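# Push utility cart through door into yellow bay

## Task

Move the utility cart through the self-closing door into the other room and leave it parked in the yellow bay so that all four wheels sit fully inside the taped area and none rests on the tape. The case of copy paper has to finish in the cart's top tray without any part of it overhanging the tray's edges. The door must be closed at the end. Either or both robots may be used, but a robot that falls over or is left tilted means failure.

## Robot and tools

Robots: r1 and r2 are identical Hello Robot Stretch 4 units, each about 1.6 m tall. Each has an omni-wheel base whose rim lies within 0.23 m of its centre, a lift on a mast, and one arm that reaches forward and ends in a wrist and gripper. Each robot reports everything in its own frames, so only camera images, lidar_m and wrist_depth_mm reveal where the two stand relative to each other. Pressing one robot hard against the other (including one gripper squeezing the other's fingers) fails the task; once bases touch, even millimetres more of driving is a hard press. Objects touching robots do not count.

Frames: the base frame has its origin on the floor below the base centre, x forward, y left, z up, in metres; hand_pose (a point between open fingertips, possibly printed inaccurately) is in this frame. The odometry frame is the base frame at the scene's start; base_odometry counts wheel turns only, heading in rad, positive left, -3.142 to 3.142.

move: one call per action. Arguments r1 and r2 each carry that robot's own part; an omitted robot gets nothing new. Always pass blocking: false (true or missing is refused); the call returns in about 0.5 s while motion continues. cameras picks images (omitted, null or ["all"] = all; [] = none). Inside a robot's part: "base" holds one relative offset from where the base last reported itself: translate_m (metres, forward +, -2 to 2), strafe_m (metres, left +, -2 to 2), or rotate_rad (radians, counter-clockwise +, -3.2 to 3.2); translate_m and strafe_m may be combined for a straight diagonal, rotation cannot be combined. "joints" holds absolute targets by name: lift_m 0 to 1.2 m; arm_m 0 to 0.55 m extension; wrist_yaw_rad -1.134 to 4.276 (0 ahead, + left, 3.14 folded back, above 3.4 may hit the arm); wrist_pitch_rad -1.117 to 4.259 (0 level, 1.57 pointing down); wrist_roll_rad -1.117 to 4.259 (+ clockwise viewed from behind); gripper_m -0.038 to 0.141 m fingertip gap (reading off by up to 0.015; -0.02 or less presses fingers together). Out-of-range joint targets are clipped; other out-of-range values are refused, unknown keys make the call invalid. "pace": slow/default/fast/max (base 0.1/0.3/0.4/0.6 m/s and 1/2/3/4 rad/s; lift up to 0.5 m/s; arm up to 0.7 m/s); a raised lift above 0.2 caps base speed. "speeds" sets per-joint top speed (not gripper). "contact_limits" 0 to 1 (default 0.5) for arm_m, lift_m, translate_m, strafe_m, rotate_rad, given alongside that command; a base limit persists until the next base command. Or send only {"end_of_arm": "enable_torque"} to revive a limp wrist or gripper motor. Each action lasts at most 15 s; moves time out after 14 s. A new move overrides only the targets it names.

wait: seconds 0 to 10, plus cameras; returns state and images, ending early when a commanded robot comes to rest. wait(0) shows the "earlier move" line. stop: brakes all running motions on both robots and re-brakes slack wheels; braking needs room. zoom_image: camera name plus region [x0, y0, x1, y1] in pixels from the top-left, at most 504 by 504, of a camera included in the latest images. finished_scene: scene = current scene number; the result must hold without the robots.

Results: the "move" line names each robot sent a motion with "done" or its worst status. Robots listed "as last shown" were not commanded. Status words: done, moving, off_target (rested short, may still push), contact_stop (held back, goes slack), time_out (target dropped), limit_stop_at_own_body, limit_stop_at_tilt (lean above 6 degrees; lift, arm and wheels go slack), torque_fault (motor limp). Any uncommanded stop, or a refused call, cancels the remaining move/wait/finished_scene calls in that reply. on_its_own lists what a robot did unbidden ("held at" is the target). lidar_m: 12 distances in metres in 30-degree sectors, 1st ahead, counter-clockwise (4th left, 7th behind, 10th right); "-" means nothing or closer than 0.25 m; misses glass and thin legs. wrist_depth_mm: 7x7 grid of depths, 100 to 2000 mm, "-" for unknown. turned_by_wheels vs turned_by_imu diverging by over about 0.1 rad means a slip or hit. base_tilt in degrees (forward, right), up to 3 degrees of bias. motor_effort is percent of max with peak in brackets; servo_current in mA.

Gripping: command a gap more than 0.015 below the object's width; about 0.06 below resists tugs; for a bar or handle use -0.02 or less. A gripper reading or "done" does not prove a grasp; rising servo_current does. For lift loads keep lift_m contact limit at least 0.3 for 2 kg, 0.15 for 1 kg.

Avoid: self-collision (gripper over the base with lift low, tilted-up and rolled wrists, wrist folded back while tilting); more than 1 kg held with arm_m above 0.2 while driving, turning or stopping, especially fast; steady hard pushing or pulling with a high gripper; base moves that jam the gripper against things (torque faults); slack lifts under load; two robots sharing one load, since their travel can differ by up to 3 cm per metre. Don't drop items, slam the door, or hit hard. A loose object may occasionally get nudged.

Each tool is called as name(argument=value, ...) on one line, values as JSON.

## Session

move(blocking=false)

Scene clock: 0.00 s.
r1.base_odometry: x=+0.000 y=+0.000 heading=+0.000
r1.turned_by_wheels: +0.000
r1.turned_by_imu: +0.000
r1.base_tilt: forward=-1.6 right=+1.3
r1.lidar_m: 0.96 1.73 2.02 2.40 3.92 1.60 0.85 0.77 0.78 0.89 0.77 0.78
r1.base_status: not commanded
r1.joint_positions: lift_m=+0.124 arm_m=+0.000 wrist_yaw_rad=+3.194 wrist_pitch_rad=+0.002 wrist_roll_rad=+0.000 gripper_m=+0.056
r1.joint_status: not commanded
r1.measured_speeds: all 0
r1.motor_effort: lift_m=+19 arm_m=-4 wheel_0=-2 wheel_1=+1 wheel_2=+0
r1.servo_current: wrist_yaw_rad=59 wrist_pitch_rad=46 wrist_roll_rad=46 gripper_m=39
r1.hand_pose: x=-0.1216 y=+0.0722 z=+0.3019 quat_wxyz=(-0.026, -0.001, +0.000, +1.000) (m; r1's base frame)
r1.wrist_depth_mm: - 135 - - - - - / - 123 135 - - - - / - 121 191 - - - - / 110 136 194 - - - - / 137 - - - 1618 - - / 226 - 190 1098 188 1160 1118 / 224 163 750 798 768 768 759
r2.base_odometry: x=+0.000 y=+0.000 heading=+0.000
r2.turned_by_wheels: +0.000
r2.turned_by_imu: +0.000
r2.base_tilt: forward=-0.6 right=+0.1
r2.lidar_m: 1.29 1.32 1.58 2.33 2.36 2.78 1.41 1.41 2.77 2.39 2.42 1.48
r2.base_status: not commanded
r2.joint_positions: lift_m=+0.200 arm_m=+0.000 wrist_yaw_rad=+3.211 wrist_pitch_rad=+0.001 wrist_roll_rad=+0.000 gripper_m=+0.056
r2.joint_status: not commanded
r2.measured_speeds: all 0
r2.motor_effort: lift_m=+18 arm_m=-4 wheel_0=-1 wheel_1=+1 wheel_2=+1
r2.servo_current: wrist_yaw_rad=46 wrist_pitch_rad=39 wrist_roll_rad=52 gripper_m=52
r2.hand_pose: x=-0.1229 y=+0.0671 z=+0.3779 quat_wxyz=(-0.035, -0.001, +0.000, +0.999) (m; r2's base frame)
r2.wrist_depth_mm: - - 137 - - - - / - - 137 - - - - / - 109 138 - - - - / - 140 175 - - - - / 214 - - - - - - / 213 1281 196 1255 190 1336 1182 / 208 243 866 - - 854 878
pictures: r1_head_camera, r1_head_left_camera, r1_head_right_camera, r1_wrist_camera, r2_head_camera, r2_head_left_camera, r2_head_right_camera, r2_wrist_camera
Images, in order (width x height): r1_head_camera 420x560, r1_head_left_camera 420x672, r1_head_right_camera 420x672, r1_wrist_camera 616x392, r2_head_camera 420x560, r2_head_left_camera 420x672, r2_head_right_camera 420x672, r2_wrist_camera 616x392.

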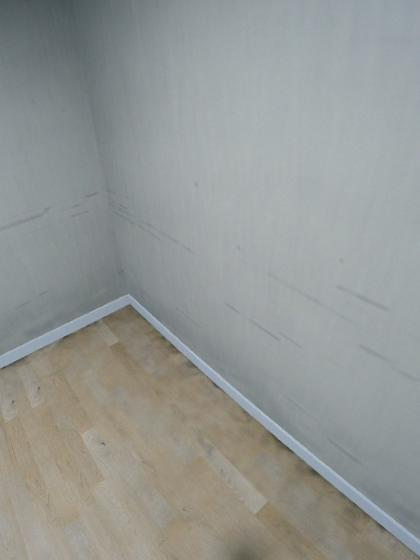

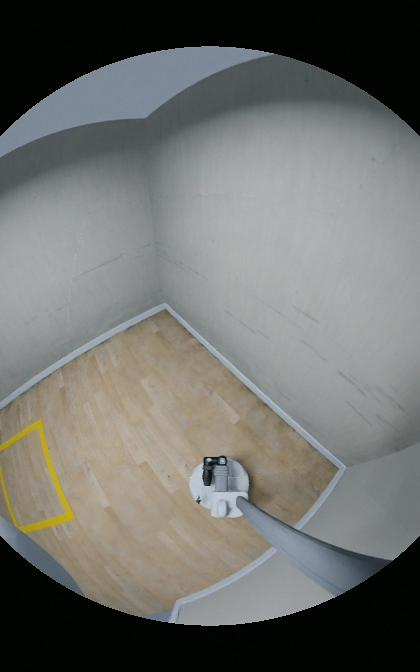

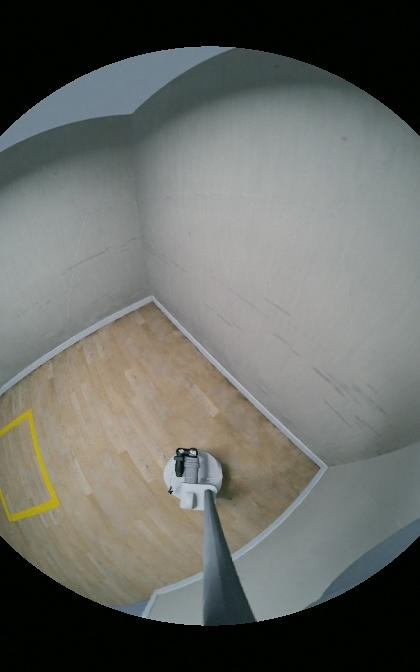

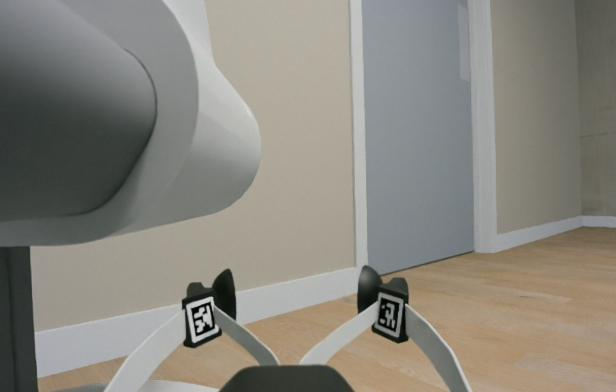

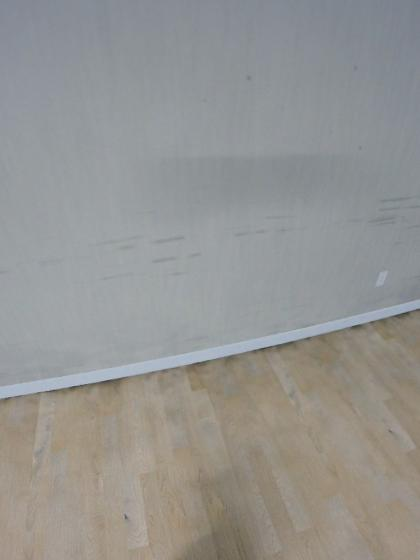

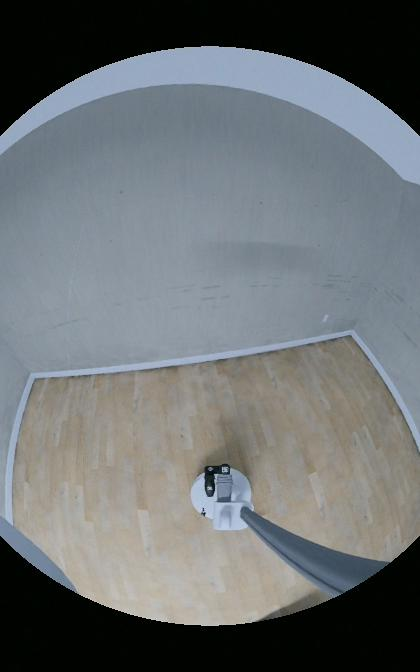

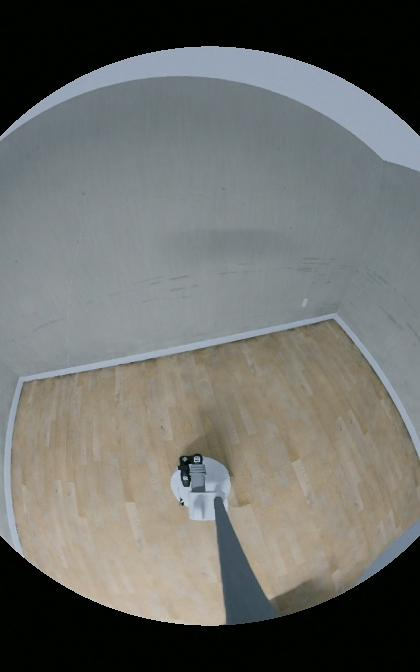

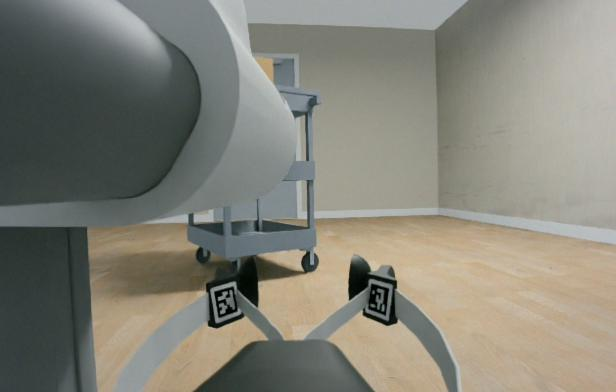

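move(blocking=false, r1={"base":{"rotate_rad":-2.43}}, r2={"base":{"rotate_rad":-3.02},"joints":{"lift_m":0.688}}, cameras=[])

wait(seconds=4, cameras=[])

wait(seconds=2, cameras=["r1_head_camera","r1_head_left_camera","r2_head_camera","r2_head_left_camera"])

Scene clock: 24.30 s.
move: r1 moving; r2 moving
r1.base_odometry: x=+0.000 y=+0.000 heading=-0.253
r1.turned_by_wheels: -0.253
r1.turned_by_imu: -0.254
r1.base_tilt: forward=-1.6 right=+1.3
r1.lidar_m: 0.82 1.21 2.00 2.12 3.05 2.57 1.04 0.78 0.75 0.79 0.80 0.76
r1.base_status: rotate_rad moving
r1.joint_positions: lift_m=+0.124 arm_m=+0.000 wrist_yaw_rad=+3.194 wrist_pitch_rad=+0.002 wrist_roll_rad=+0.000 gripper_m=+0.056
r1.joint_status: not commanded
r1.measured_speeds: translate_m=+0.000 strafe_m=+0.001 rotate_rad=-0.980 lift_m=+0.000 arm_m=+0.000 wrist_yaw_rad=+0.000 wrist_pitch_rad=+0.000 wrist_roll_rad=+0.000
r1.motor_effort: lift_m=+19(20) arm_m=-4(4) wheel_0=+8(9) wheel_1=+7(9) wheel_2=+7(7)
r1.servo_current: wrist_yaw_rad=46(59) wrist_pitch_rad=39(52) wrist_roll_rad=33(65) gripper_m=39(46)
r1.hand_pose: x=-0.1216 y=+0.0722 z=+0.3019 quat_wxyz=(-0.026, -0.001, +0.000, +1.000) (m; r1's base frame)
r1.wrist_depth_mm: - 135 1308 - - - - / - 123 146 - - - - / - 121 192 - - - - / 110 136 195 - - - - / 137 - - 1366 - - - / 225 - 190 1160 188 1138 1138 / 224 750 759 798 778 750 759
r2.base_odometry: x=+0.000 y=+0.000 heading=-0.252
r2.turned_by_wheels: -0.252
r2.turned_by_imu: -0.244
r2.base_tilt: forward=-0.7 right=+0.0
r2.lidar_m: 1.35 1.27 1.41 2.01 2.34 2.43 3.58 1.41 3.28 2.43 2.39 1.79
r2.base_status: rotate_rad moving
r2.joint_positions: lift_m=+0.238 arm_m=+0.000 wrist_yaw_rad=+3.211 wrist_pitch_rad=+0.001 wrist_roll_rad=+0.000 gripper_m=+0.056
r2.joint_status: lift_m moving
r2.measured_speeds: translate_m=+0.001 strafe_m=+0.000 rotate_rad=-0.977 lift_m=+0.146 arm_m=+0.000 wrist_yaw_rad=+0.000 wrist_pitch_rad=+0.000 wrist_roll_rad=+0.000
r2.motor_effort: lift_m=+23(25) arm_m=-4(4) wheel_0=+11(11) wheel_1=+9(10) wheel_2=+10(11)
r2.servo_current: wrist_yaw_rad=52(52) wrist_pitch_rad=46(46) wrist_roll_rad=52(65) gripper_m=46(52)
r2.hand_pose: x=-0.1229 y=+0.0671 z=+0.4157 quat_wxyz=(-0.035, -0.001, +0.000, +0.999) (m; r2's base frame)
r2.wrist_depth_mm: - - 137 - - - - / - - 137 - - - - / - 110 138 - - - - / - 140 176 - - - - / 214 1921 - - - - - / 213 1366 196 1430 190 1464 1281 / 208 242 1008 - - 976 946
pictures: none
No camera images: "cameras" was empty.

Scene clock: 26.30 s.
earlier move: r1 done; r2 moving
r1.base_odometry: x=+0.000 y=+0.000 heading=-2.430
r1.turned_by_wheels: -2.177
r1.turned_by_imu: -2.189
r1.base_tilt: forward=-1.6 right=+1.2
r1.lidar_m: 0.76 0.77 0.81 0.78 0.81 1.11 2.02 2.13 2.89 3.15 1.11 0.79
r1.base_status: done
r1.joint_positions: lift_m=+0.124 arm_m=+0.000 wrist_yaw_rad=+3.194 wrist_pitch_rad=+0.002 wrist_roll_rad=+0.000 gripper_m=+0.056
r1.joint_status: not commanded
r1.measured_speeds: all 0
r1.motor_effort: lift_m=+19(20) arm_m=-4(4) wheel_0=+3(9) wheel_1=+1(9) wheel_2=+0(8)
r1.servo_current: wrist_yaw_rad=52(65) wrist_pitch_rad=33(52) wrist_roll_rad=39(65) gripper_m=39(52)
r1.hand_pose: x=-0.1216 y=+0.0722 z=+0.3019 quat_wxyz=(-0.026, -0.001, +0.000, +1.000) (m; r1's base frame)
r1.wrist_depth_mm: - 135 - - - - - / - 123 146 - - - - / - 121 192 - - - - / 110 135 206 - - - - / 216 - - - - 1808 - / 1025 1205 194 1205 187 1138 976 / 750 750 750 788 788 759 759
r2.base_odometry: x=+0.000 y=+0.000 heading=-3.019
r2.turned_by_wheels: -2.767
r2.turned_by_imu: -2.693
r2.base_tilt: forward=-0.7 right=+0.0
r2.lidar_m: 1.38 3.76 2.54 2.39 2.03 1.41 1.32 1.35 1.70 2.34 2.38 3.11
r2.base_status: rotate_rad moving
r2.joint_positions: lift_m=+0.685 arm_m=+0.000 wrist_yaw_rad=+3.211 wrist_pitch_rad=+0.001 wrist_roll_rad=+0.000 gripper_m=+0.056
r2.joint_status: lift_m moving
r2.measured_speeds: translate_m=+0.001 strafe_m=+0.001 rotate_rad=-0.048 lift_m=+0.042 arm_m=+0.000 wrist_yaw_rad=+0.000 wrist_pitch_rad=+0.000 wrist_roll_rad=+0.000
r2.motor_effort: lift_m=+21(26) arm_m=-4(4) wheel_0=+1(14) wheel_1=+2(11) wheel_2=+4(11)
r2.servo_current: wrist_yaw_rad=46(52) wrist_pitch_rad=46(46) wrist_roll_rad=46(65) gripper_m=52(52)
r2.hand_pose: x=-0.1228 y=+0.0671 z=+0.8633 quat_wxyz=(-0.035, -0.001, +0.000, +0.999) (m; r2's base frame)
r2.wrist_depth_mm: - - 137 - - - - / - 107 137 - - - - / - 113 139 236 - - - / - 140 165 - - - - / 215 - - - - - - / 213 - 190 - 189 - - / 211 122 - - - - -
wait: 2.00 of 4 s (r1 has come to rest)
pictures: none
No camera images: "cameras" was empty.

Scene clock: 26.70 s.
earlier move: r2 done
r1.base_odometry: x=+0.000 y=+0.000 heading=-2.430
r1.turned_by_wheels: +0.000
r1.turned_by_imu: +0.000
r1.base_tilt: forward=-1.6 right=+1.3
r1.lidar_m: 0.76 0.79 0.83 0.78 0.82 1.13 2.02 2.13 2.87 3.18 1.11 0.78
r1.base_status: done
r1.joint_positions: lift_m=+0.124 arm_m=+0.000 wrist_yaw_rad=+3.194 wrist_pitch_rad=+0.002 wrist_roll_rad=+0.000 gripper_m=+0.056
r1.joint_status: not commanded
r1.measured_speeds: all 0
r1.motor_effort: lift_m=+20(20) arm_m=-4(4) wheel_0=+2(9) wheel_1=+1(9) wheel_2=+0(8)
r1.servo_current: wrist_yaw_rad=59(65) wrist_pitch_rad=46(52) wrist_roll_rad=39(65) gripper_m=39(52)
r1.hand_pose: x=-0.1216 y=+0.0722 z=+0.3019 quat_wxyz=(-0.026, -0.001, +0.000, +1.000) (m; r1's base frame)
r1.wrist_depth_mm: - 135 - - - - - / - 123 146 - - - - / - 121 191 - - - - / 111 135 207 - - - - / 217 - - - - 1808 - / 1025 1205 194 1182 188 1160 991 / 750 759 750 798 788 759 768
r2.base_odometry: x=+0.000 y=+0.000 heading=-3.019
r2.turned_by_wheels: +0.000
r2.turned_by_imu: +0.000
r2.base_tilt: forward=-0.7 right=+0.1
r2.lidar_m: 1.41 3.71 2.56 2.39 2.05 1.40 1.29 1.35 1.74 2.33 2.40 3.10
r2.base_status: done
r2.joint_positions: lift_m=+0.688 arm_m=+0.000 wrist_yaw_rad=+3.211 wrist_pitch_rad=+0.001 wrist_roll_rad=+0.000 gripper_m=+0.056
r2.joint_status: all done
r2.measured_speeds: all 0
r2.motor_effort: lift_m=+21(26) arm_m=-4(4) wheel_0=+3(14) wheel_1=+2(11) wheel_2=+5(11)
r2.servo_current: wrist_yaw_rad=46(52) wrist_pitch_rad=46(46) wrist_roll_rad=52(65) gripper_m=46(52)
r2.hand_pose: x=-0.1228 y=+0.0671 z=+0.8656 quat_wxyz=(-0.035, -0.001, +0.000, +0.999) (m; r2's base frame)
r2.wrist_depth_mm: - - 137 - - - - / - 107 137 - - - - / - 113 138 236 - - - / - 140 165 - - - - / 215 - - - - - - / 213 - 189 - 188 - - / 211 122 - - - - -
wait: 0.40 of 2 s (r2 has come to rest)
pictures: r1_head_camera, r1_head_left_camera, r2_head_camera, r2_head_left_camera
Images, in order (width x height): r1_head_camera 420x560, r1_head_left_camera 420x672, r2_head_camera 420x560, r2_head_left_camera 420x672.

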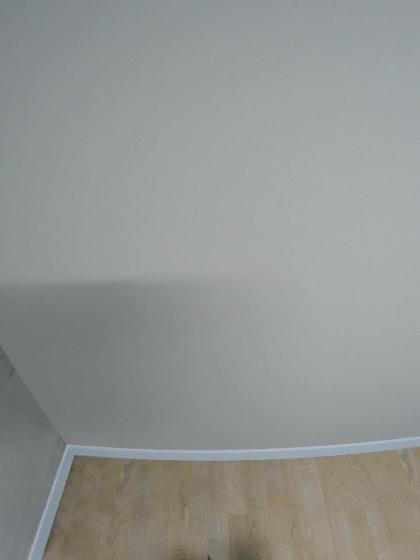

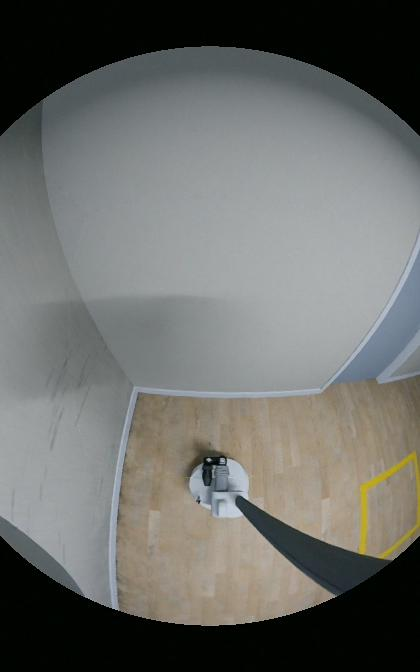

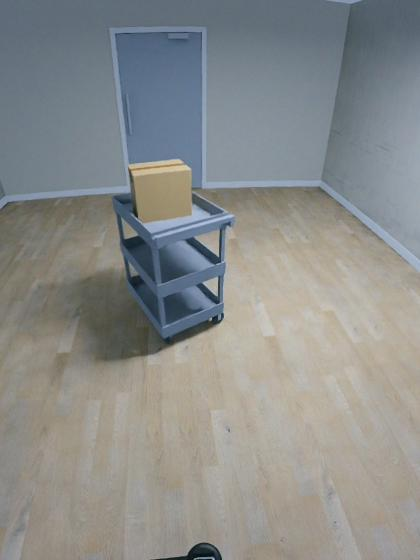

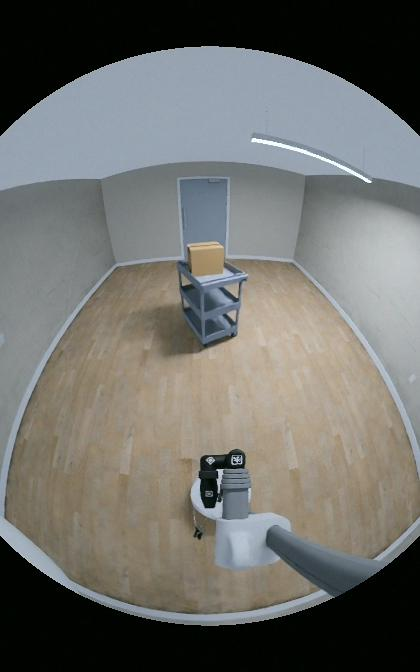

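move(r1={"base":{"strafe_m":-1.7},"pace":"fast"}, r2={"joints":{"wrist_yaw_rad":0,"wrist_pitch_rad":0,"wrist_roll_rad":1.57,"gripper_m":0.13,"lift_m":0.688}}, blocking=false, cameras=[])

wait(seconds=5, cameras=["r1_head_camera","r1_head_left_camera","r2_head_camera","r2_wrist_camera"])

Scene clock: 52.77 s.
move: r1 moving; r2 moving
r1.base_odometry: x=-0.038 y=+0.044 heading=-2.430
r1.turned_by_wheels: +0.000
r1.turned_by_imu: -0.001
r1.base_tilt: forward=-1.6 right=+1.3
r1.lidar_m: 0.74 0.79 0.87 0.83 0.86 1.19 2.00 2.11 2.88 3.17 1.09 0.81
r1.base_status: strafe_m moving
r1.joint_positions: lift_m=+0.124 arm_m=+0.000 wrist_yaw_rad=+3.194 wrist_pitch_rad=+0.002 wrist_roll_rad=+0.000 gripper_m=+0.056
r1.joint_status: not commanded
r1.measured_speeds: translate_m=+0.000 strafe_m=-0.225 rotate_rad=-0.001 lift_m=+0.000 arm_m=+0.000 wrist_yaw_rad=+0.000 wrist_pitch_rad=+0.000 wrist_roll_rad=+0.000
r1.motor_effort: lift_m=+20(20) arm_m=-4(4) wheel_0=+13(13) wheel_1=-11(12) wheel_2=+0(1)
r1.servo_current: wrist_yaw_rad=59(78) wrist_pitch_rad=39(46) wrist_roll_rad=59(59) gripper_m=46(46)
r1.hand_pose: x=-0.1216 y=+0.0722 z=+0.3019 quat_wxyz=(-0.026, -0.001, +0.000, +1.000) (m; r1's base frame)
r1.wrist_depth_mm: - 135 - - - - - / - 123 146 - - - - / - 121 192 - - - - / 111 135 206 - - - - / 216 - - - - 1863 - / 1008 1205 195 1160 187 1138 1025 / 750 759 750 788 778 759 759
r2.base_odometry: x=+0.000 y=+0.000 heading=-3.019
r2.turned_by_wheels: +0.000
r2.turned_by_imu: +0.000
r2.base_tilt: forward=-0.7 right=+0.0
r2.lidar_m: 1.39 3.76 2.52 2.38 2.07 1.42 1.30 1.33 1.74 2.33 2.39 3.13
r2.base_status: not commanded
r2.joint_positions: lift_m=+0.688 arm_m=+0.000 wrist_yaw_rad=+2.650 wrist_pitch_rad=+0.001 wrist_roll_rad=+0.588 gripper_m=+0.075
r2.joint_status: lift_m moving; wrist_yaw_rad moving; wrist_pitch_rad moving; wrist_roll_rad moving; gripper_m moving
r2.measured_speeds: translate_m=+0.000 strafe_m=+0.000 rotate_rad=+0.000 lift_m=+0.000 arm_m=+0.000 wrist_yaw_rad=-1.737 wrist_pitch_rad=+0.000 wrist_roll_rad=+1.820
r2.motor_effort: lift_m=+24(24) arm_m=-4(4) wheel_0=+3(3) wheel_1=+2(2) wheel_2=+5(5)
r2.servo_current: wrist_yaw_rad=72(150) wrist_pitch_rad=59(78) wrist_roll_rad=72(91) gripper_m=65(91)
r2.hand_pose: x=-0.0420 y=+0.2133 z=+0.8656 quat_wxyz=(+0.233, +0.070, +0.281, +0.928) (m; r2's base frame)
r2.wrist_depth_mm: - - - - - - - / - - - - - - - / - - - - - - - / - - - - - - - / 259 - - - - - 1756 / 247 - 189 - 187 1756 1366 / - - - - - 1366 1205
pictures: none
No camera images: "cameras" was empty.

Scene clock: 54.70 s.
earlier move: r1 moving; r2 done
r1.base_odometry: x=-0.524 y=+0.607 heading=-2.430
r1.turned_by_wheels: +0.000
r1.turned_by_imu: -0.005
r1.base_tilt: forward=-1.6 right=+1.2
r1.lidar_m: 0.74 0.80 1.12 1.57 1.64 2.08 2.00 2.13 2.87 3.15 1.22 0.79
r1.base_status: strafe_m moving
r1.joint_positions: lift_m=+0.124 arm_m=+0.000 wrist_yaw_rad=+3.194 wrist_pitch_rad=+0.002 wrist_roll_rad=+0.000 gripper_m=+0.056
r1.joint_status: not commanded
r1.measured_speeds: translate_m=-0.001 strafe_m=-0.400 rotate_rad=+0.004 lift_m=+0.000 arm_m=+0.000 wrist_yaw_rad=+0.000 wrist_pitch_rad=+0.000 wrist_roll_rad=+0.000
r1.motor_effort: lift_m=+20(20) arm_m=-4(4) wheel_0=+6(14) wheel_1=-7(13) wheel_2=-1(2)
r1.servo_current: wrist_yaw_rad=39(78) wrist_pitch_rad=46(52) wrist_roll_rad=26(72) gripper_m=39(52)
r1.hand_pose: x=-0.1216 y=+0.0722 z=+0.3019 quat_wxyz=(-0.026, -0.001, +0.000, +1.000) (m; r1's base frame)
r1.wrist_depth_mm: - 135 - - - - - / - 123 146 - - - - / - 121 191 - - - - / 110 136 206 - - - - / 217 - - - - - - / 228 1182 193 1182 187 1138 1118 / 750 759 750 798 788 768 759
r2.base_odometry: x=+0.000 y=+0.000 heading=-3.019
r2.turned_by_wheels: +0.000
r2.turned_by_imu: +0.000
r2.base_tilt: forward=-0.7 right=+0.0
r2.lidar_m: 1.38 3.76 2.55 2.38 2.04 1.42 1.30 1.34 1.76 2.33 2.40 3.07
r2.base_status: not commanded
r2.joint_positions: lift_m=+0.688 arm_m=+0.000 wrist_yaw_rad=+0.003 wrist_pitch_rad=+0.001 wrist_roll_rad=+1.568 gripper_m=+0.130
r2.joint_status: all done
r2.measured_speeds: all 0
r2.motor_effort: lift_m=+21(24) arm_m=-4(4) wheel_0=+3(3) wheel_1=+2(2) wheel_2=+5(5)
r2.servo_current: wrist_yaw_rad=46(150) wrist_pitch_rad=39(78) wrist_roll_rad=46(104) gripper_m=46(124)
r2.hand_pose: x=+0.4596 y=-0.0866 z=+0.8656 quat_wxyz=(+0.708, +0.706, +0.001, +0.001) (m; r2's base frame)
r2.wrist_depth_mm: - - - - - 1756 1182 / - - - - - 1708 1182 / - - - - - 1756 1205 / - - - - - 1499 1205 / - - - 1464 1576 1430 1205 / - - 217 1229 195 1430 1205 / - - - - - 1863 1182
wait: 1.93 of 5 s (r2 has come to rest)
pictures: r1_head_camera, r1_head_left_camera, r2_head_camera, r2_wrist_camera
Images, in order (width x height): r1_head_camera 420x560, r1_head_left_camera 420x672, r2_head_camera 420x560, r2_wrist_camera 616x392.

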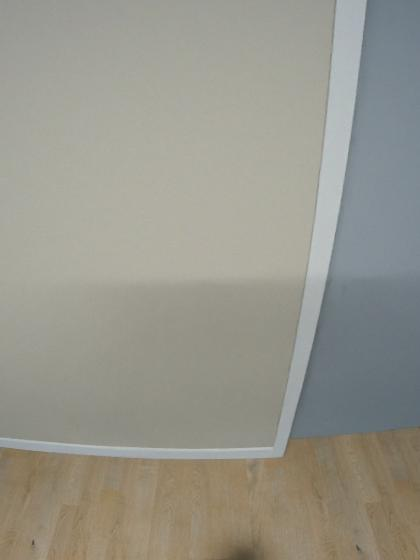

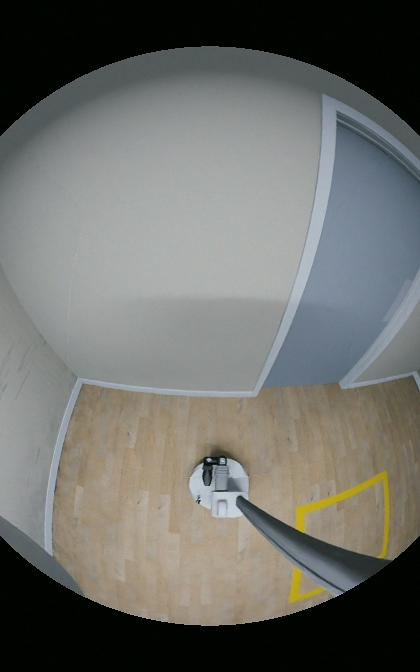

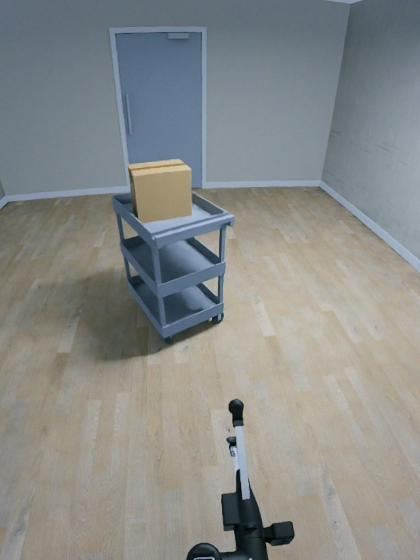

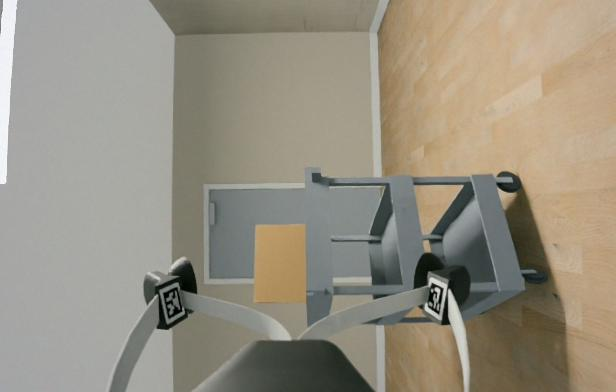

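zoom_image(camera="r2_head_camera", region=[90, 140, 260, 350])

wait(seconds=3, cameras=["r1_head_camera","r1_head_right_camera","r1_head_left_camera"])

Scaled by 2.400 from the camera's 420x560 image, which has a finer 1200x1600 frame.

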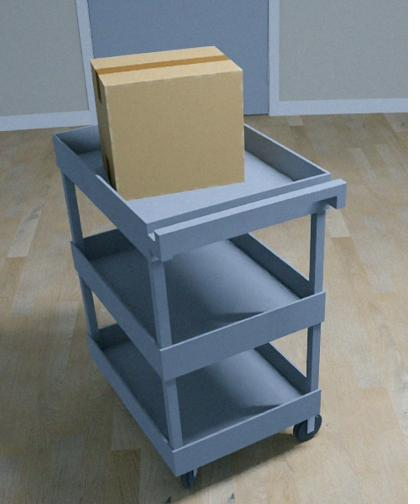

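Scene clock: 59.53 s.
earlier move: r1 done
r1.base_odometry: x=-1.111 y=+1.287 heading=-2.430
r1.turned_by_wheels: +0.000
r1.turned_by_imu: -0.006
r1.base_tilt: forward=-1.6 right=+1.3
r1.lidar_m: 0.86 0.89 1.11 2.42 2.56 2.12 1.99 2.09 2.35 2.24 1.15 0.88
r1.base_status: done
r1.joint_positions: lift_m=+0.124 arm_m=+0.000 wrist_yaw_rad=+3.194 wrist_pitch_rad=+0.002 wrist_roll_rad=+0.000 gripper_m=+0.056
r1.joint_status: not commanded
r1.measured_speeds: all 0
r1.motor_effort: lift_m=+20(20) arm_m=-3(4) wheel_0=-1(14) wheel_1=+2(13) wheel_2=-1(2)
r1.servo_current: wrist_yaw_rad=59(78) wrist_pitch_rad=52(52) wrist_roll_rad=46(72) gripper_m=39(52)
r1.hand_pose: x=-0.1216 y=+0.0722 z=+0.3019 quat_wxyz=(-0.026, -0.001, +0.000, +1.000) (m; r1's base frame)
r1.wrist_depth_mm: - 133 133 - - - - / - 112 133 - - - - / - 115 136 - - - - / - 134 188 - - - - / 206 - - - - - - / 220 1205 192 1182 187 1138 1118 / 220 750 750 788 741 759 768
r2.base_odometry: x=+0.000 y=+0.000 heading=-3.019
r2.turned_by_wheels: +0.000
r2.turned_by_imu: +0.001
r2.base_tilt: forward=-0.7 right=+0.1
r2.lidar_m: 1.38 3.73 2.53 2.38 2.07 1.43 1.29 1.33 1.77 2.34 2.38 3.06
r2.base_status: not commanded
r2.joint_positions: lift_m=+0.688 arm_m=+0.000 wrist_yaw_rad=+0.003 wrist_pitch_rad=+0.001 wrist_roll_rad=+1.568 gripper_m=+0.130
r2.joint_status: all done
r2.measured_speeds: all 0
r2.motor_effort: lift_m=+21(24) arm_m=-4(4) wheel_0=+3(3) wheel_1=+2(2) wheel_2=+5(5)
r2.servo_current: wrist_yaw_rad=39(150) wrist_pitch_rad=46(78) wrist_roll_rad=46(104) gripper_m=46(124)
r2.hand_pose: x=+0.4596 y=-0.0866 z=+0.8656 quat_wxyz=(+0.708, +0.706, +0.001, +0.001) (m; r2's base frame)
r2.wrist_depth_mm: - - - - - 1756 1182 / - - - - - 1708 1182 / - - - - - 1756 1182 / - - - - - 1499 1205 / - - - 1499 1576 1464 1205 / - - 219 1205 195 1430 1205 / - - - - - 1863 1205
wait: 0.00 of 3 s (r1 has come to rest)
pictures: r1_head_camera, r1_head_left_camera, r1_head_right_camera
Images, in order (width x height): r1_head_camera 420x560, r1_head_left_camera 420x672, r1_head_right_camera 420x672.

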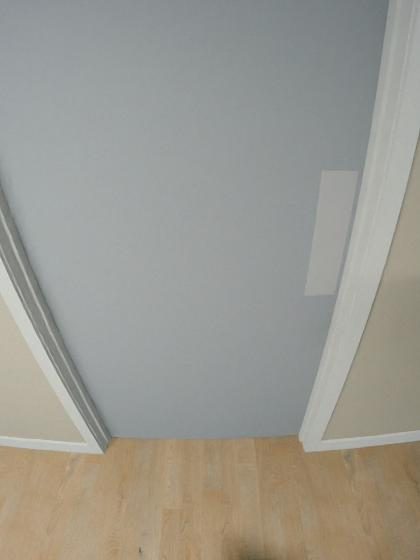

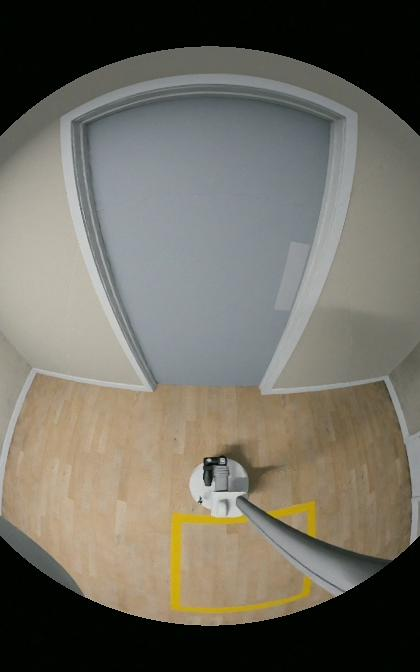

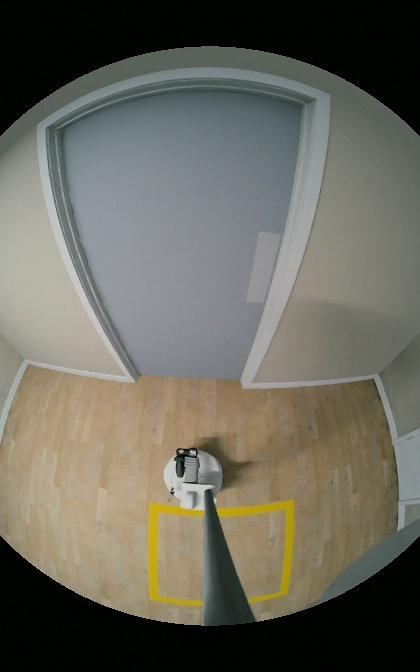

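move(r1={"base":{"translate_m":0.44,"strafe_m":-0.19}}, r2={"base":{"rotate_rad":0.4}}, blocking=false, cameras=[])

wait(seconds=1.2, cameras=[])

wait(seconds=3, cameras=["r2_head_camera","r2_wrist_camera","r1_head_camera"])

Scene clock: 95.50 s.
move: r1 moving; r2 moving
r1.base_odometry: x=-1.143 y=+1.277 heading=-2.429
r1.turned_by_wheels: +0.000
r1.turned_by_imu: +0.000
r1.base_tilt: forward=-1.6 right=+1.3
r1.lidar_m: 0.83 0.85 1.05 2.46 2.57 2.12 2.02 2.12 2.33 2.24 1.07 0.84
r1.base_status: translate_m moving; strafe_m moving
r1.joint_positions: lift_m=+0.124 arm_m=+0.000 wrist_yaw_rad=+3.194 wrist_pitch_rad=+0.002 wrist_roll_rad=+0.000 gripper_m=+0.056
r1.joint_status: not commanded
r1.measured_speeds: translate_m=+0.121 strafe_m=-0.051 rotate_rad=-0.002 lift_m=+0.000 arm_m=+0.000 wrist_yaw_rad=+0.000 wrist_pitch_rad=+0.000 wrist_roll_rad=+0.000
r1.motor_effort: lift_m=+19(20) arm_m=-4(4) wheel_0=+9(9) wheel_1=+4(6) wheel_2=-6(9)
r1.servo_current: wrist_yaw_rad=39(59) wrist_pitch_rad=46(46) wrist_roll_rad=39(59) gripper_m=33(46)
r1.hand_pose: x=-0.1216 y=+0.0722 z=+0.3019 quat_wxyz=(-0.026, -0.001, +0.000, +1.000) (m; r1's base frame)
r1.wrist_depth_mm: - 133 133 - - - - / - 112 133 - - - - / - 115 136 - - - - / - 134 187 - - - - / 206 - - - - - - / 220 1205 194 1182 187 1138 1118 / 218 750 759 788 788 759 750
r2.base_odometry: x=+0.000 y=+0.000 heading=-2.774
r2.turned_by_wheels: +0.246
r2.turned_by_imu: +0.240
r2.base_tilt: forward=-0.7 right=+0.1
r2.lidar_m: 1.39 3.00 2.40 2.39 1.66 1.33 1.31 1.47 2.28 2.32 2.57 1.51
r2.base_status: rotate_rad moving
r2.joint_positions: lift_m=+0.688 arm_m=+0.000 wrist_yaw_rad=+0.003 wrist_pitch_rad=+0.001 wrist_roll_rad=+1.568 gripper_m=+0.130
r2.joint_status: not commanded
r2.measured_speeds: translate_m=+0.004 strafe_m=-0.001 rotate_rad=+0.834 lift_m=+0.000 arm_m=+0.000 wrist_yaw_rad=+0.000 wrist_pitch_rad=+0.000 wrist_roll_rad=+0.000
r2.motor_effort: lift_m=+21(21) arm_m=-4(4) wheel_0=-5(11) wheel_1=-7(10) wheel_2=-9(11)
r2.servo_current: wrist_yaw_rad=39(52) wrist_pitch_rad=39(46) wrist_roll_rad=59(59) gripper_m=52(52)
r2.hand_pose: x=+0.4595 y=-0.0867 z=+0.8656 quat_wxyz=(+0.708, +0.706, +0.001, +0.001) (m; r2's base frame)
r2.wrist_depth_mm: - - - - - 1708 1182 / - - - - - 1618 1205 / - - - 1464 1863 1430 1205 / - - - 1464 - 1537 1205 / - - - - - 1661 1229 / - - 218 - 219 1430 1205 / - - - - - 1863 1160
pictures: none
No camera images: "cameras" was empty.

Scene clock: 96.20 s.
earlier move: r1 moving; r2 done
r1.base_odometry: x=-1.297 y=+1.228 heading=-2.429
r1.turned_by_wheels: +0.000
r1.turned_by_imu: +0.000
r1.base_tilt: forward=-1.6 right=+1.3
r1.lidar_m: 0.68 0.70 0.93 2.26 2.64 2.27 2.18 2.27 2.29 2.15 0.91 0.68
r1.base_status: translate_m moving; strafe_m moving
r1.joint_positions: lift_m=+0.124 arm_m=+0.000 wrist_yaw_rad=+3.194 wrist_pitch_rad=+0.002 wrist_roll_rad=+0.000 gripper_m=+0.056
r1.joint_status: not commanded
r1.measured_speeds: translate_m=+0.277 strafe_m=-0.120 rotate_rad=+0.002 lift_m=+0.000 arm_m=+0.000 wrist_yaw_rad=+0.000 wrist_pitch_rad=+0.000 wrist_roll_rad=+0.000
r1.motor_effort: lift_m=+19(20) arm_m=-4(4) wheel_0=+6(10) wheel_1=+3(6) wheel_2=-4(10)
r1.servo_current: wrist_yaw_rad=59(59) wrist_pitch_rad=39(52) wrist_roll_rad=39(65) gripper_m=39(46)
r1.hand_pose: x=-0.1216 y=+0.0722 z=+0.3019 quat_wxyz=(-0.026, -0.001, +0.000, +1.000) (m; r1's base frame)
r1.wrist_depth_mm: - 133 133 - - - - / - 111 133 - - - - / - 115 136 - - - - / - 134 198 - - - - / 205 - - - - - - / 220 1205 193 1182 187 1160 1118 / 219 759 759 778 778 741 750
r2.base_odometry: x=+0.000 y=+0.000 heading=-2.620
r2.turned_by_wheels: +0.154
r2.turned_by_imu: +0.150
r2.base_tilt: forward=-0.7 right=+0.1
r2.lidar_m: 1.42 2.73 2.38 2.41 1.49 1.30 1.31 1.57 2.35 2.37 2.81 1.40
r2.base_status: done
r2.joint_positions: lift_m=+0.688 arm_m=+0.000 wrist_yaw_rad=+0.003 wrist_pitch_rad=+0.001 wrist_roll_rad=+1.568 gripper_m=+0.130
r2.joint_status: not commanded
r2.measured_speeds: all 0
r2.motor_effort: lift_m=+21(21) arm_m=-4(4) wheel_0=-2(11) wheel_1=-2(10) wheel_2=-3(11)
r2.servo_current: wrist_yaw_rad=46(59) wrist_pitch_rad=33(46) wrist_roll_rad=52(59) gripper_m=52(52)
r2.hand_pose: x=+0.4595 y=-0.0867 z=+0.8656 quat_wxyz=(+0.708, +0.706, +0.001, +0.001) (m; r2's base frame)
r2.wrist_depth_mm: - - - - - 1430 1182 / - - - 1397 1537 1708 1205 / - - - - - 1661 1205 / - - - - - 1756 1182 / - - - - - 1618 1205 / - - 216 - 220 1397 1229 / - - - - - 1921 1205
wait: 0.70 of 1.2 s (r2 has come to rest)
pictures: none
No camera images: "cameras" was empty.

Scene clock: 98.00 s.
earlier move: r1 done
r1.base_odometry: x=-1.568 y=+1.143 heading=-2.429
r1.turned_by_wheels: +0.000
r1.turned_by_imu: +0.000
r1.base_tilt: forward=-1.6 right=+1.3
r1.lidar_m: 0.41 0.44 0.60 1.35 2.75 2.55 2.41 2.55 2.15 1.54 0.52 0.40
r1.base_status: done
r1.joint_positions: lift_m=+0.124 arm_m=+0.000 wrist_yaw_rad=+3.194 wrist_pitch_rad=+0.002 wrist_roll_rad=+0.000 gripper_m=+0.056
r1.joint_status: not commanded
r1.measured_speeds: all 0
r1.motor_effort: lift_m=+19(20) arm_m=-4(4) wheel_0=+1(10) wheel_1=+2(6) wheel_2=+2(10)
r1.servo_current: wrist_yaw_rad=46(65) wrist_pitch_rad=33(52) wrist_roll_rad=46(65) gripper_m=46(46)
r1.hand_pose: x=-0.1216 y=+0.0722 z=+0.3019 quat_wxyz=(-0.026, -0.001, +0.000, +1.000) (m; r1's base frame)
r1.wrist_depth_mm: - 133 133 - - - - / - 114 133 - - - - / - 113 137 - - - - / - 134 190 - - - - / 206 - - - - - - / 220 1205 193 1205 187 1229 1118 / 219 759 290 153 732 691 759
r2.base_odometry: x=+0.000 y=+0.000 heading=-2.620
r2.turned_by_wheels: +0.000
r2.turned_by_imu: +0.000
r2.base_tilt: forward=-0.7 right=+0.0
r2.lidar_m: 1.38 2.72 2.37 2.40 1.47 1.31 1.32 1.59 2.33 2.36 2.82 1.40
r2.base_status: done
r2.joint_positions: lift_m=+0.688 arm_m=+0.000 wrist_yaw_rad=+0.003 wrist_pitch_rad=+0.001 wrist_roll_rad=+1.568 gripper_m=+0.130
r2.joint_status: not commanded
r2.measured_speeds: all 0
r2.motor_effort: lift_m=+21(21) arm_m=-4(4) wheel_0=-3(11) wheel_1=-1(10) wheel_2=-3(11)
r2.servo_current: wrist_yaw_rad=52(59) wrist_pitch_rad=39(46) wrist_roll_rad=39(59) gripper_m=52(59)
r2.hand_pose: x=+0.4595 y=-0.0867 z=+0.8656 quat_wxyz=(+0.708, +0.706, +0.001, +0.001) (m; r2's base frame)
r2.wrist_depth_mm: - - - - - 1430 1205 / - - - 1397 1576 1618 1205 / - - - - - 1618 1205 / - - - - - 1708 1205 / - - - - - 1618 1229 / - - 217 - 219 1464 1205 / - - - - - 1921 1205
wait: 1.80 of 3 s (r1 has come to rest)
pictures: r1_head_camera, r2_head_camera, r2_wrist_camera
Images, in order (width x height): r1_head_camera 420x560, r2_head_camera 420x560, r2_wrist_camera 616x392.

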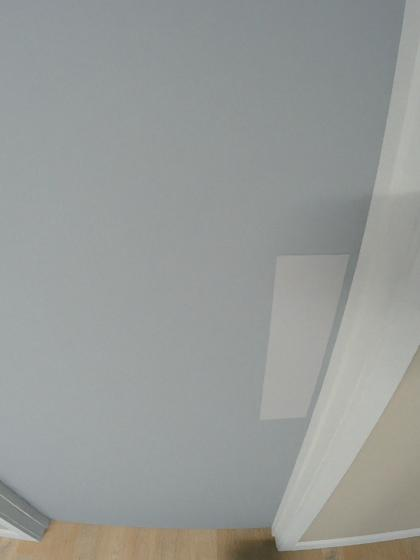

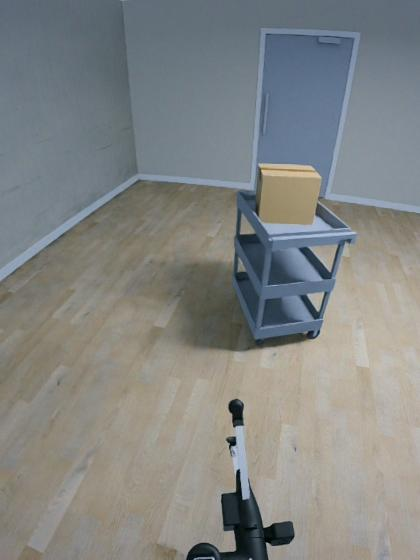

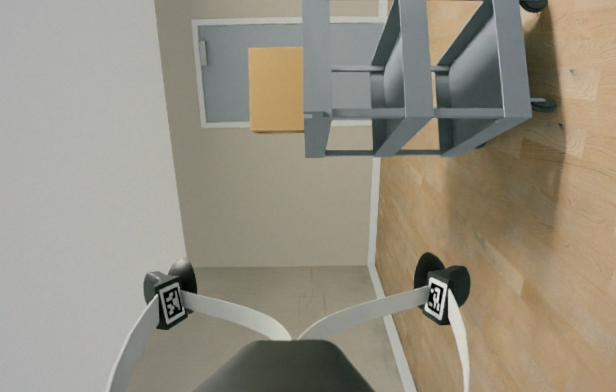

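move(r1={"base":{"translate_m":0.63,"strafe_m":0.04},"contact_limits":{"translate_m":1.0}}, r2={"base":{"translate_m":0.45,"strafe_m":-0.385}}, blocking=false, cameras=[])

wait(seconds=4, cameras=["r2_head_camera","r2_wrist_camera","r1_head_left_camera"])

Scene clock: 107.97 s.
move: r1 moving; r2 moving
r1.base_odometry: x=-1.590 y=+1.121 heading=-2.429
r1.turned_by_wheels: +0.000
r1.turned_by_imu: +0.000
r1.base_tilt: forward=-1.6 right=+1.3
r1.lidar_m: 0.39 0.40 0.56 1.21 2.77 2.56 2.47 2.57 2.14 1.44 0.46 0.36
r1.base_status: translate_m moving; strafe_m moving
r1.joint_positions: lift_m=+0.124 arm_m=+0.000 wrist_yaw_rad=+3.194 wrist_pitch_rad=+0.002 wrist_roll_rad=+0.000 gripper_m=+0.056
r1.joint_status: not commanded
r1.measured_speeds: translate_m=+0.124 strafe_m=+0.008 rotate_rad=-0.001 lift_m=+0.000 arm_m=+0.000 wrist_yaw_rad=+0.000 wrist_pitch_rad=+0.000 wrist_roll_rad=+0.000
r1.motor_effort: lift_m=+20(20) arm_m=-4(4) wheel_0=+4(8) wheel_1=+6(7) wheel_2=-9(9)
r1.servo_current: wrist_yaw_rad=72(72) wrist_pitch_rad=46(52) wrist_roll_rad=59(59) gripper_m=39(46)
r1.contact_limits: translate_m 1
r1.hand_pose: x=-0.1216 y=+0.0722 z=+0.3019 quat_wxyz=(-0.026, -0.001, +0.000, +1.000) (m; r1's base frame)
r1.wrist_depth_mm: - 133 132 - - - - / - 111 133 - - - - / - 115 137 - - - - / - 135 200 - - - - / 206 - - - - - - / 220 1205 191 1182 187 1255 1098 / 219 741 750 143 741 723 759
r2.base_odometry: x=-0.033 y=+0.006 heading=-2.621
r2.turned_by_wheels: -0.001
r2.turned_by_imu: +0.000
r2.base_tilt: forward=-0.7 right=+0.1
r2.lidar_m: 1.38 2.71 2.40 2.45 1.50 1.34 1.35 1.62 2.33 2.32 2.81 1.37
r2.base_status: translate_m moving; strafe_m moving
r2.joint_positions: lift_m=+0.688 arm_m=+0.000 wrist_yaw_rad=+0.003 wrist_pitch_rad=+0.001 wrist_roll_rad=+1.568 gripper_m=+0.130
r2.joint_status: not commanded
r2.measured_speeds: translate_m=+0.097 strafe_m=-0.084 rotate_rad=-0.002 lift_m=+0.000 arm_m=+0.000 wrist_yaw_rad=+0.000 wrist_pitch_rad=+0.000 wrist_roll_rad=+0.000
r2.motor_effort: lift_m=+21(21) arm_m=-4(4) wheel_0=+9(11) wheel_1=-6(7) wheel_2=-11(12)
r2.servo_current: wrist_yaw_rad=46(59) wrist_pitch_rad=39(46) wrist_roll_rad=46(52) gripper_m=52(52)
r2.hand_pose: x=+0.4595 y=-0.0867 z=+0.8656 quat_wxyz=(+0.708, +0.706, +0.001, +0.001) (m; r2's base frame)
r2.wrist_depth_mm: - - - - - 1499 1182 / - - - 1336 1576 1618 1182 / - - - - - 1618 1182 / - - - - - 1708 1205 / - - - - - 1708 1205 / - - 217 - 220 1430 1205 / - - - - - 1863 1205
pictures: none
No camera images: "cameras" was empty.

Scene clock: 110.87 s.
earlier move: r1 moving; r2 done
r1.base_odometry: x=-2.018 y=+0.701 heading=-2.428
r1.turned_by_wheels: +0.001
r1.turned_by_imu: +0.008
r1.base_tilt: forward=-1.6 right=+1.3
r1.lidar_m: 0.25 - 0.25 0.31 0.77 3.18 3.08 0.33 0.25 0.48 2.16 0.29
r1.base_status: translate_m moving; strafe_m moving
r1.joint_positions: lift_m=+0.124 arm_m=+0.000 wrist_yaw_rad=+3.202 wrist_pitch_rad=+0.002 wrist_roll_rad=+0.000 gripper_m=+0.056
r1.joint_status: not commanded
r1.measured_speeds: all 0
r1.motor_effort: lift_m=+19(20) arm_m=+5(6) wheel_0=+8(25) wheel_1=+10(16) wheel_2=-7(20)
r1.servo_current: wrist_yaw_rad=59(78) wrist_pitch_rad=46(52) wrist_roll_rad=46(78) gripper_m=39(46)
r1.contact_limits: translate_m 1
r1.hand_pose: x=-0.1224 y=+0.0699 z=+0.3019 quat_wxyz=(-0.030, -0.001, +0.000, +1.000) (m; r1's base frame)
r1.wrist_depth_mm: - 132 132 - - - - / - - 132 - - - - / - 113 133 - - - - / - 133 181 - - - - / 200 - - - - - - / 209 1205 191 1182 187 1138 1098 / 214 759 759 788 788 768 798
r2.base_odometry: x=-0.582 y=+0.110 heading=-2.620
r2.turned_by_wheels: +0.000
r2.turned_by_imu: +0.001
r2.base_tilt: forward=-0.7 right=+0.1
r2.lidar_m: 0.88 2.98 2.60 2.62 2.08 1.85 1.87 2.24 2.10 2.14 2.57 0.98
r2.base_status: done
r2.joint_positions: lift_m=+0.688 arm_m=+0.000 wrist_yaw_rad=+0.003 wrist_pitch_rad=+0.001 wrist_roll_rad=+1.568 gripper_m=+0.130
r2.joint_status: not commanded
r2.measured_speeds: all 0
r2.motor_effort: lift_m=+20(21) arm_m=-4(4) wheel_0=+2(13) wheel_1=-3(7) wheel_2=-4(12)
r2.servo_current: wrist_yaw_rad=33(65) wrist_pitch_rad=39(46) wrist_roll_rad=52(59) gripper_m=52(59)
r2.hand_pose: x=+0.4595 y=-0.0867 z=+0.8657 quat_wxyz=(+0.708, +0.706, +0.001, +0.001) (m; r2's base frame)
r2.wrist_depth_mm: - - - - - 1708 1160 / - - - - - 778 991 / - - - 960 - 741 - / - - - 960 - 732 - / - - - 976 - 715 - / - - 218 - 220 1430 1205 / - - - - - 1863 1205
wait: 2.90 of 4 s (r2 has come to rest)
pictures: r1_head_left_camera, r2_head_camera, r2_wrist_camera
Images, in order (width x height): r1_head_left_camera 420x672, r2_head_camera 420x560, r2_wrist_camera 616x392.

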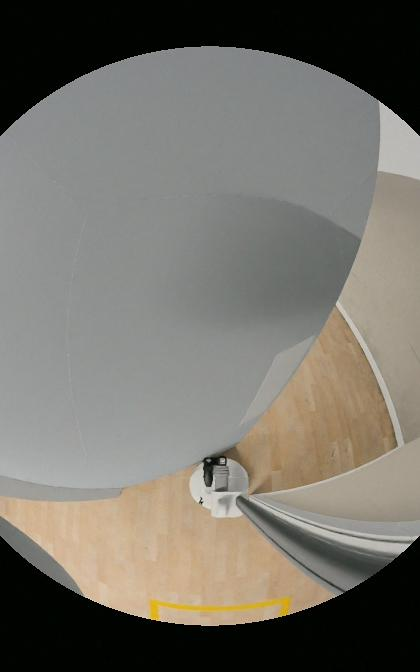

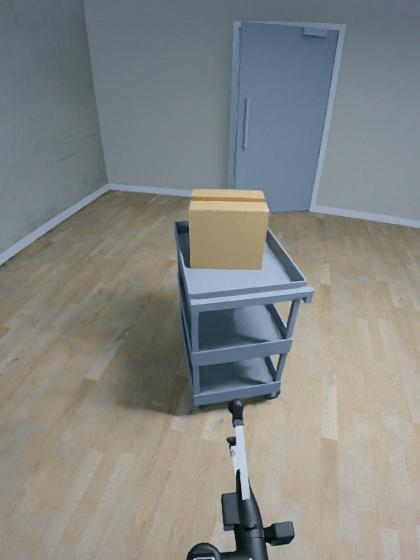

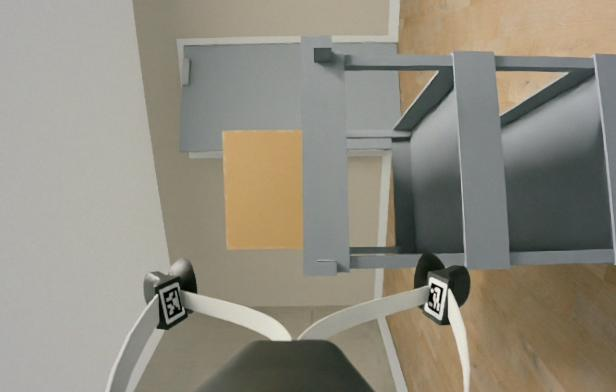

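move(r2={"base":{"translate_m":0.41,"strafe_m":-0.13},"pace":"default"}, blocking=false, cameras=["r1_head_camera","r1_head_right_camera"])

wait(seconds=3, cameras=["r2_head_camera","r2_wrist_camera","r1_head_camera"])

Scene clock: 119.97 s.
earlier move: r1 done
move: r2 moving
r1.base_odometry: x=-2.018 y=+0.701 heading=-2.428
r1.turned_by_wheels: +0.000
r1.turned_by_imu: +0.000
r1.base_tilt: forward=-1.6 right=+1.3
r1.lidar_m: 0.25 - 0.25 0.30 0.77 3.18 3.09 0.33 0.25 0.46 2.17 0.27
r1.base_status: done
r1.joint_positions: lift_m=+0.124 arm_m=+0.000 wrist_yaw_rad=+3.202 wrist_pitch_rad=+0.002 wrist_roll_rad=+0.000 gripper_m=+0.056
r1.joint_status: not commanded
r1.measured_speeds: all 0
r1.motor_effort: lift_m=+19(19) arm_m=+5(6) wheel_0=+7(7) wheel_1=+10(10) wheel_2=-6(6)
r1.servo_current: wrist_yaw_rad=52(72) wrist_pitch_rad=46(52) wrist_roll_rad=52(59) gripper_m=39(46)
r1.contact_limits: translate_m 1
r1.hand_pose: x=-0.1224 y=+0.0699 z=+0.3019 quat_wxyz=(-0.030, -0.001, +0.000, +1.000) (m; r1's base frame)
r1.wrist_depth_mm: - 132 132 - - - - / - - 132 - - - - / - 113 132 - - - - / - 133 181 - - - - / 200 - - - - - - / 208 1255 192 1182 188 1138 1118 / 214 750 759 798 778 759 798
r2.base_odometry: x=-0.614 y=+0.103 heading=-2.620
r2.turned_by_wheels: +0.000
r2.turned_by_imu: +0.001
r2.base_tilt: forward=-0.7 right=+0.0
r2.lidar_m: 0.84 3.00 2.59 2.61 2.12 1.89 1.91 2.28 2.11 2.11 2.54 0.93
r2.base_status: translate_m moving; strafe_m moving
r2.joint_positions: lift_m=+0.688 arm_m=+0.000 wrist_yaw_rad=+0.003 wrist_pitch_rad=+0.001 wrist_roll_rad=+1.568 gripper_m=+0.130
r2.joint_status: not commanded
r2.measured_speeds: translate_m=+0.121 strafe_m=-0.039 rotate_rad=-0.006 lift_m=+0.000 arm_m=+0.000 wrist_yaw_rad=+0.000 wrist_pitch_rad=+0.000 wrist_roll_rad=+0.000
r2.motor_effort: lift_m=+21(21) arm_m=-4(4) wheel_0=+10(10) wheel_1=+6(7) wheel_2=-13(13)
r2.servo_current: wrist_yaw_rad=46(52) wrist_pitch_rad=39(46) wrist_roll_rad=52(52) gripper_m=52(52)
r2.hand_pose: x=+0.4595 y=-0.0867 z=+0.8657 quat_wxyz=(+0.708, +0.706, +0.001, +0.001) (m; r2's base frame)
r2.wrist_depth_mm: - - - - - 1708 1182 / - - - - - 741 1042 / - - - 917 - 723 - / - - - 931 - 715 - / - - - 946 1281 699 - / - - 218 - 220 1464 1205 / - - - - - 1808 1205
pictures: r1_head_camera, r1_head_right_camera
Images, in order (width x height): r1_head_camera 420x560, r1_head_right_camera 420x672.

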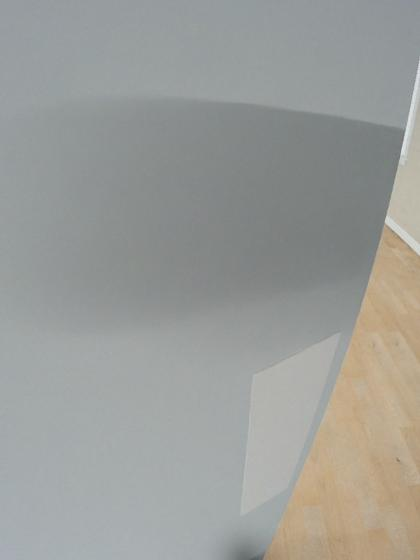

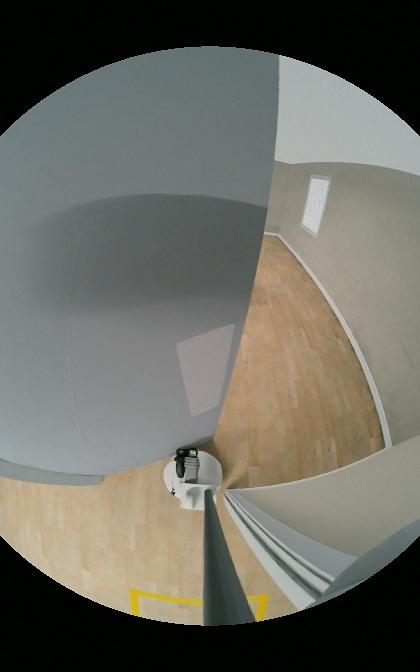

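Scene clock: 122.33 s.
earlier move: r2 done
r1.base_odometry: x=-2.018 y=+0.701 heading=-2.428
r1.turned_by_wheels: +0.000
r1.turned_by_imu: +0.000
r1.base_tilt: forward=-1.6 right=+1.3
r1.lidar_m: 0.25 - 0.25 0.29 0.76 3.17 3.07 0.34 0.26 0.48 2.17 0.27
r1.base_status: done
r1.joint_positions: lift_m=+0.124 arm_m=+0.000 wrist_yaw_rad=+3.202 wrist_pitch_rad=+0.002 wrist_roll_rad=+0.000 gripper_m=+0.056
r1.joint_status: not commanded
r1.measured_speeds: all 0
r1.motor_effort: lift_m=+19(19) arm_m=+5(6) wheel_0=+7(8) wheel_1=+10(10) wheel_2=-6(6)
r1.servo_current: wrist_yaw_rad=65(85) wrist_pitch_rad=39(52) wrist_roll_rad=39(72) gripper_m=39(52)
r1.contact_limits: translate_m 1
r1.hand_pose: x=-0.1224 y=+0.0699 z=+0.3019 quat_wxyz=(-0.030, -0.001, +0.000, +1.000) (m; r1's base frame)
r1.wrist_depth_mm: - 132 132 - - - - / - - 132 - - - - / - 113 132 - - - - / - 133 181 - - - - / 202 - - - - - - / 208 1229 191 1205 187 1138 1118 / 214 759 750 788 788 750 798
r2.base_odometry: x=-1.002 y=+0.018 heading=-2.620
r2.turned_by_wheels: +0.000
r2.turned_by_imu: +0.001
r2.base_tilt: forward=-0.7 right=+0.1
r2.lidar_m: 0.48 0.50 2.61 2.60 2.57 2.27 2.31 2.36 2.12 2.14 2.58 0.54
r2.base_status: done
r2.joint_positions: lift_m=+0.688 arm_m=+0.000 wrist_yaw_rad=+0.003 wrist_pitch_rad=+0.001 wrist_roll_rad=+1.568 gripper_m=+0.130
r2.joint_status: not commanded
r2.measured_speeds: all 0
r2.motor_effort: lift_m=+20(21) arm_m=-4(4) wheel_0=+3(14) wheel_1=+4(8) wheel_2=-4(14)
r2.servo_current: wrist_yaw_rad=39(65) wrist_pitch_rad=39(46) wrist_roll_rad=46(59) gripper_m=52(59)
r2.hand_pose: x=+0.4595 y=-0.0867 z=+0.8657 quat_wxyz=(+0.708, +0.706, +0.001, +0.001) (m; r2's base frame)
r2.wrist_depth_mm: - - - 306 - 1618 1098 / - - - 357 368 1499 389 / - - - 353 357 878 - / - - 554 349 351 931 - / - - 559 343 343 - - / - - 564 282 213 - - / - - 574 - - - -
wait: 2.37 of 3 s (r2 has come to rest)
pictures: r1_head_camera, r2_head_camera, r2_wrist_camera
Images, in order (width x height): r1_head_camera 420x560, r2_head_camera 420x560, r2_wrist_camera 616x392.

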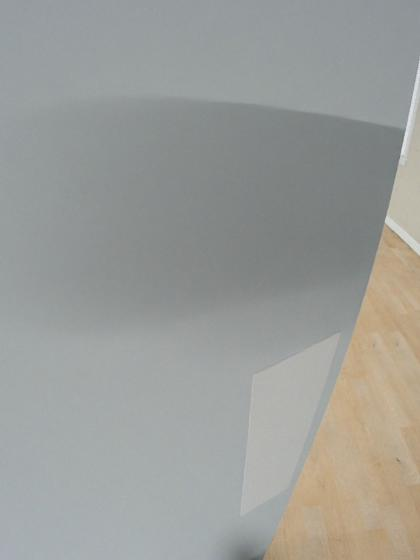

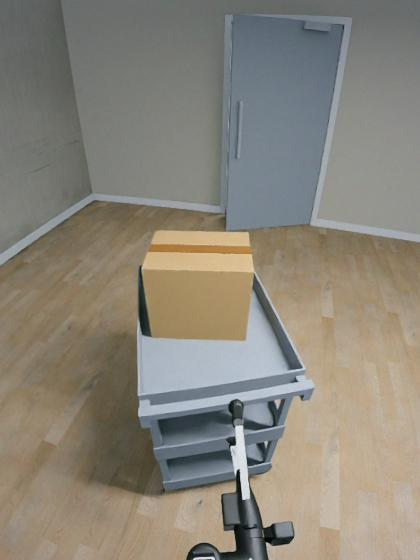

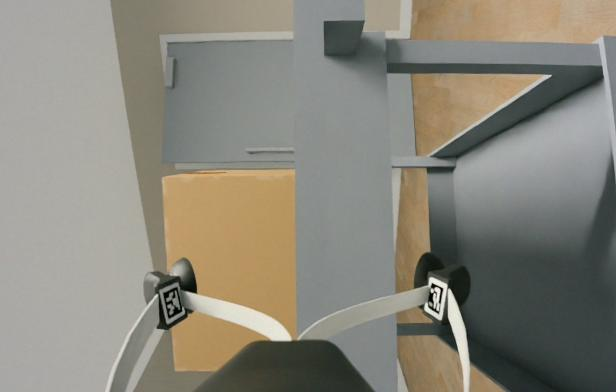

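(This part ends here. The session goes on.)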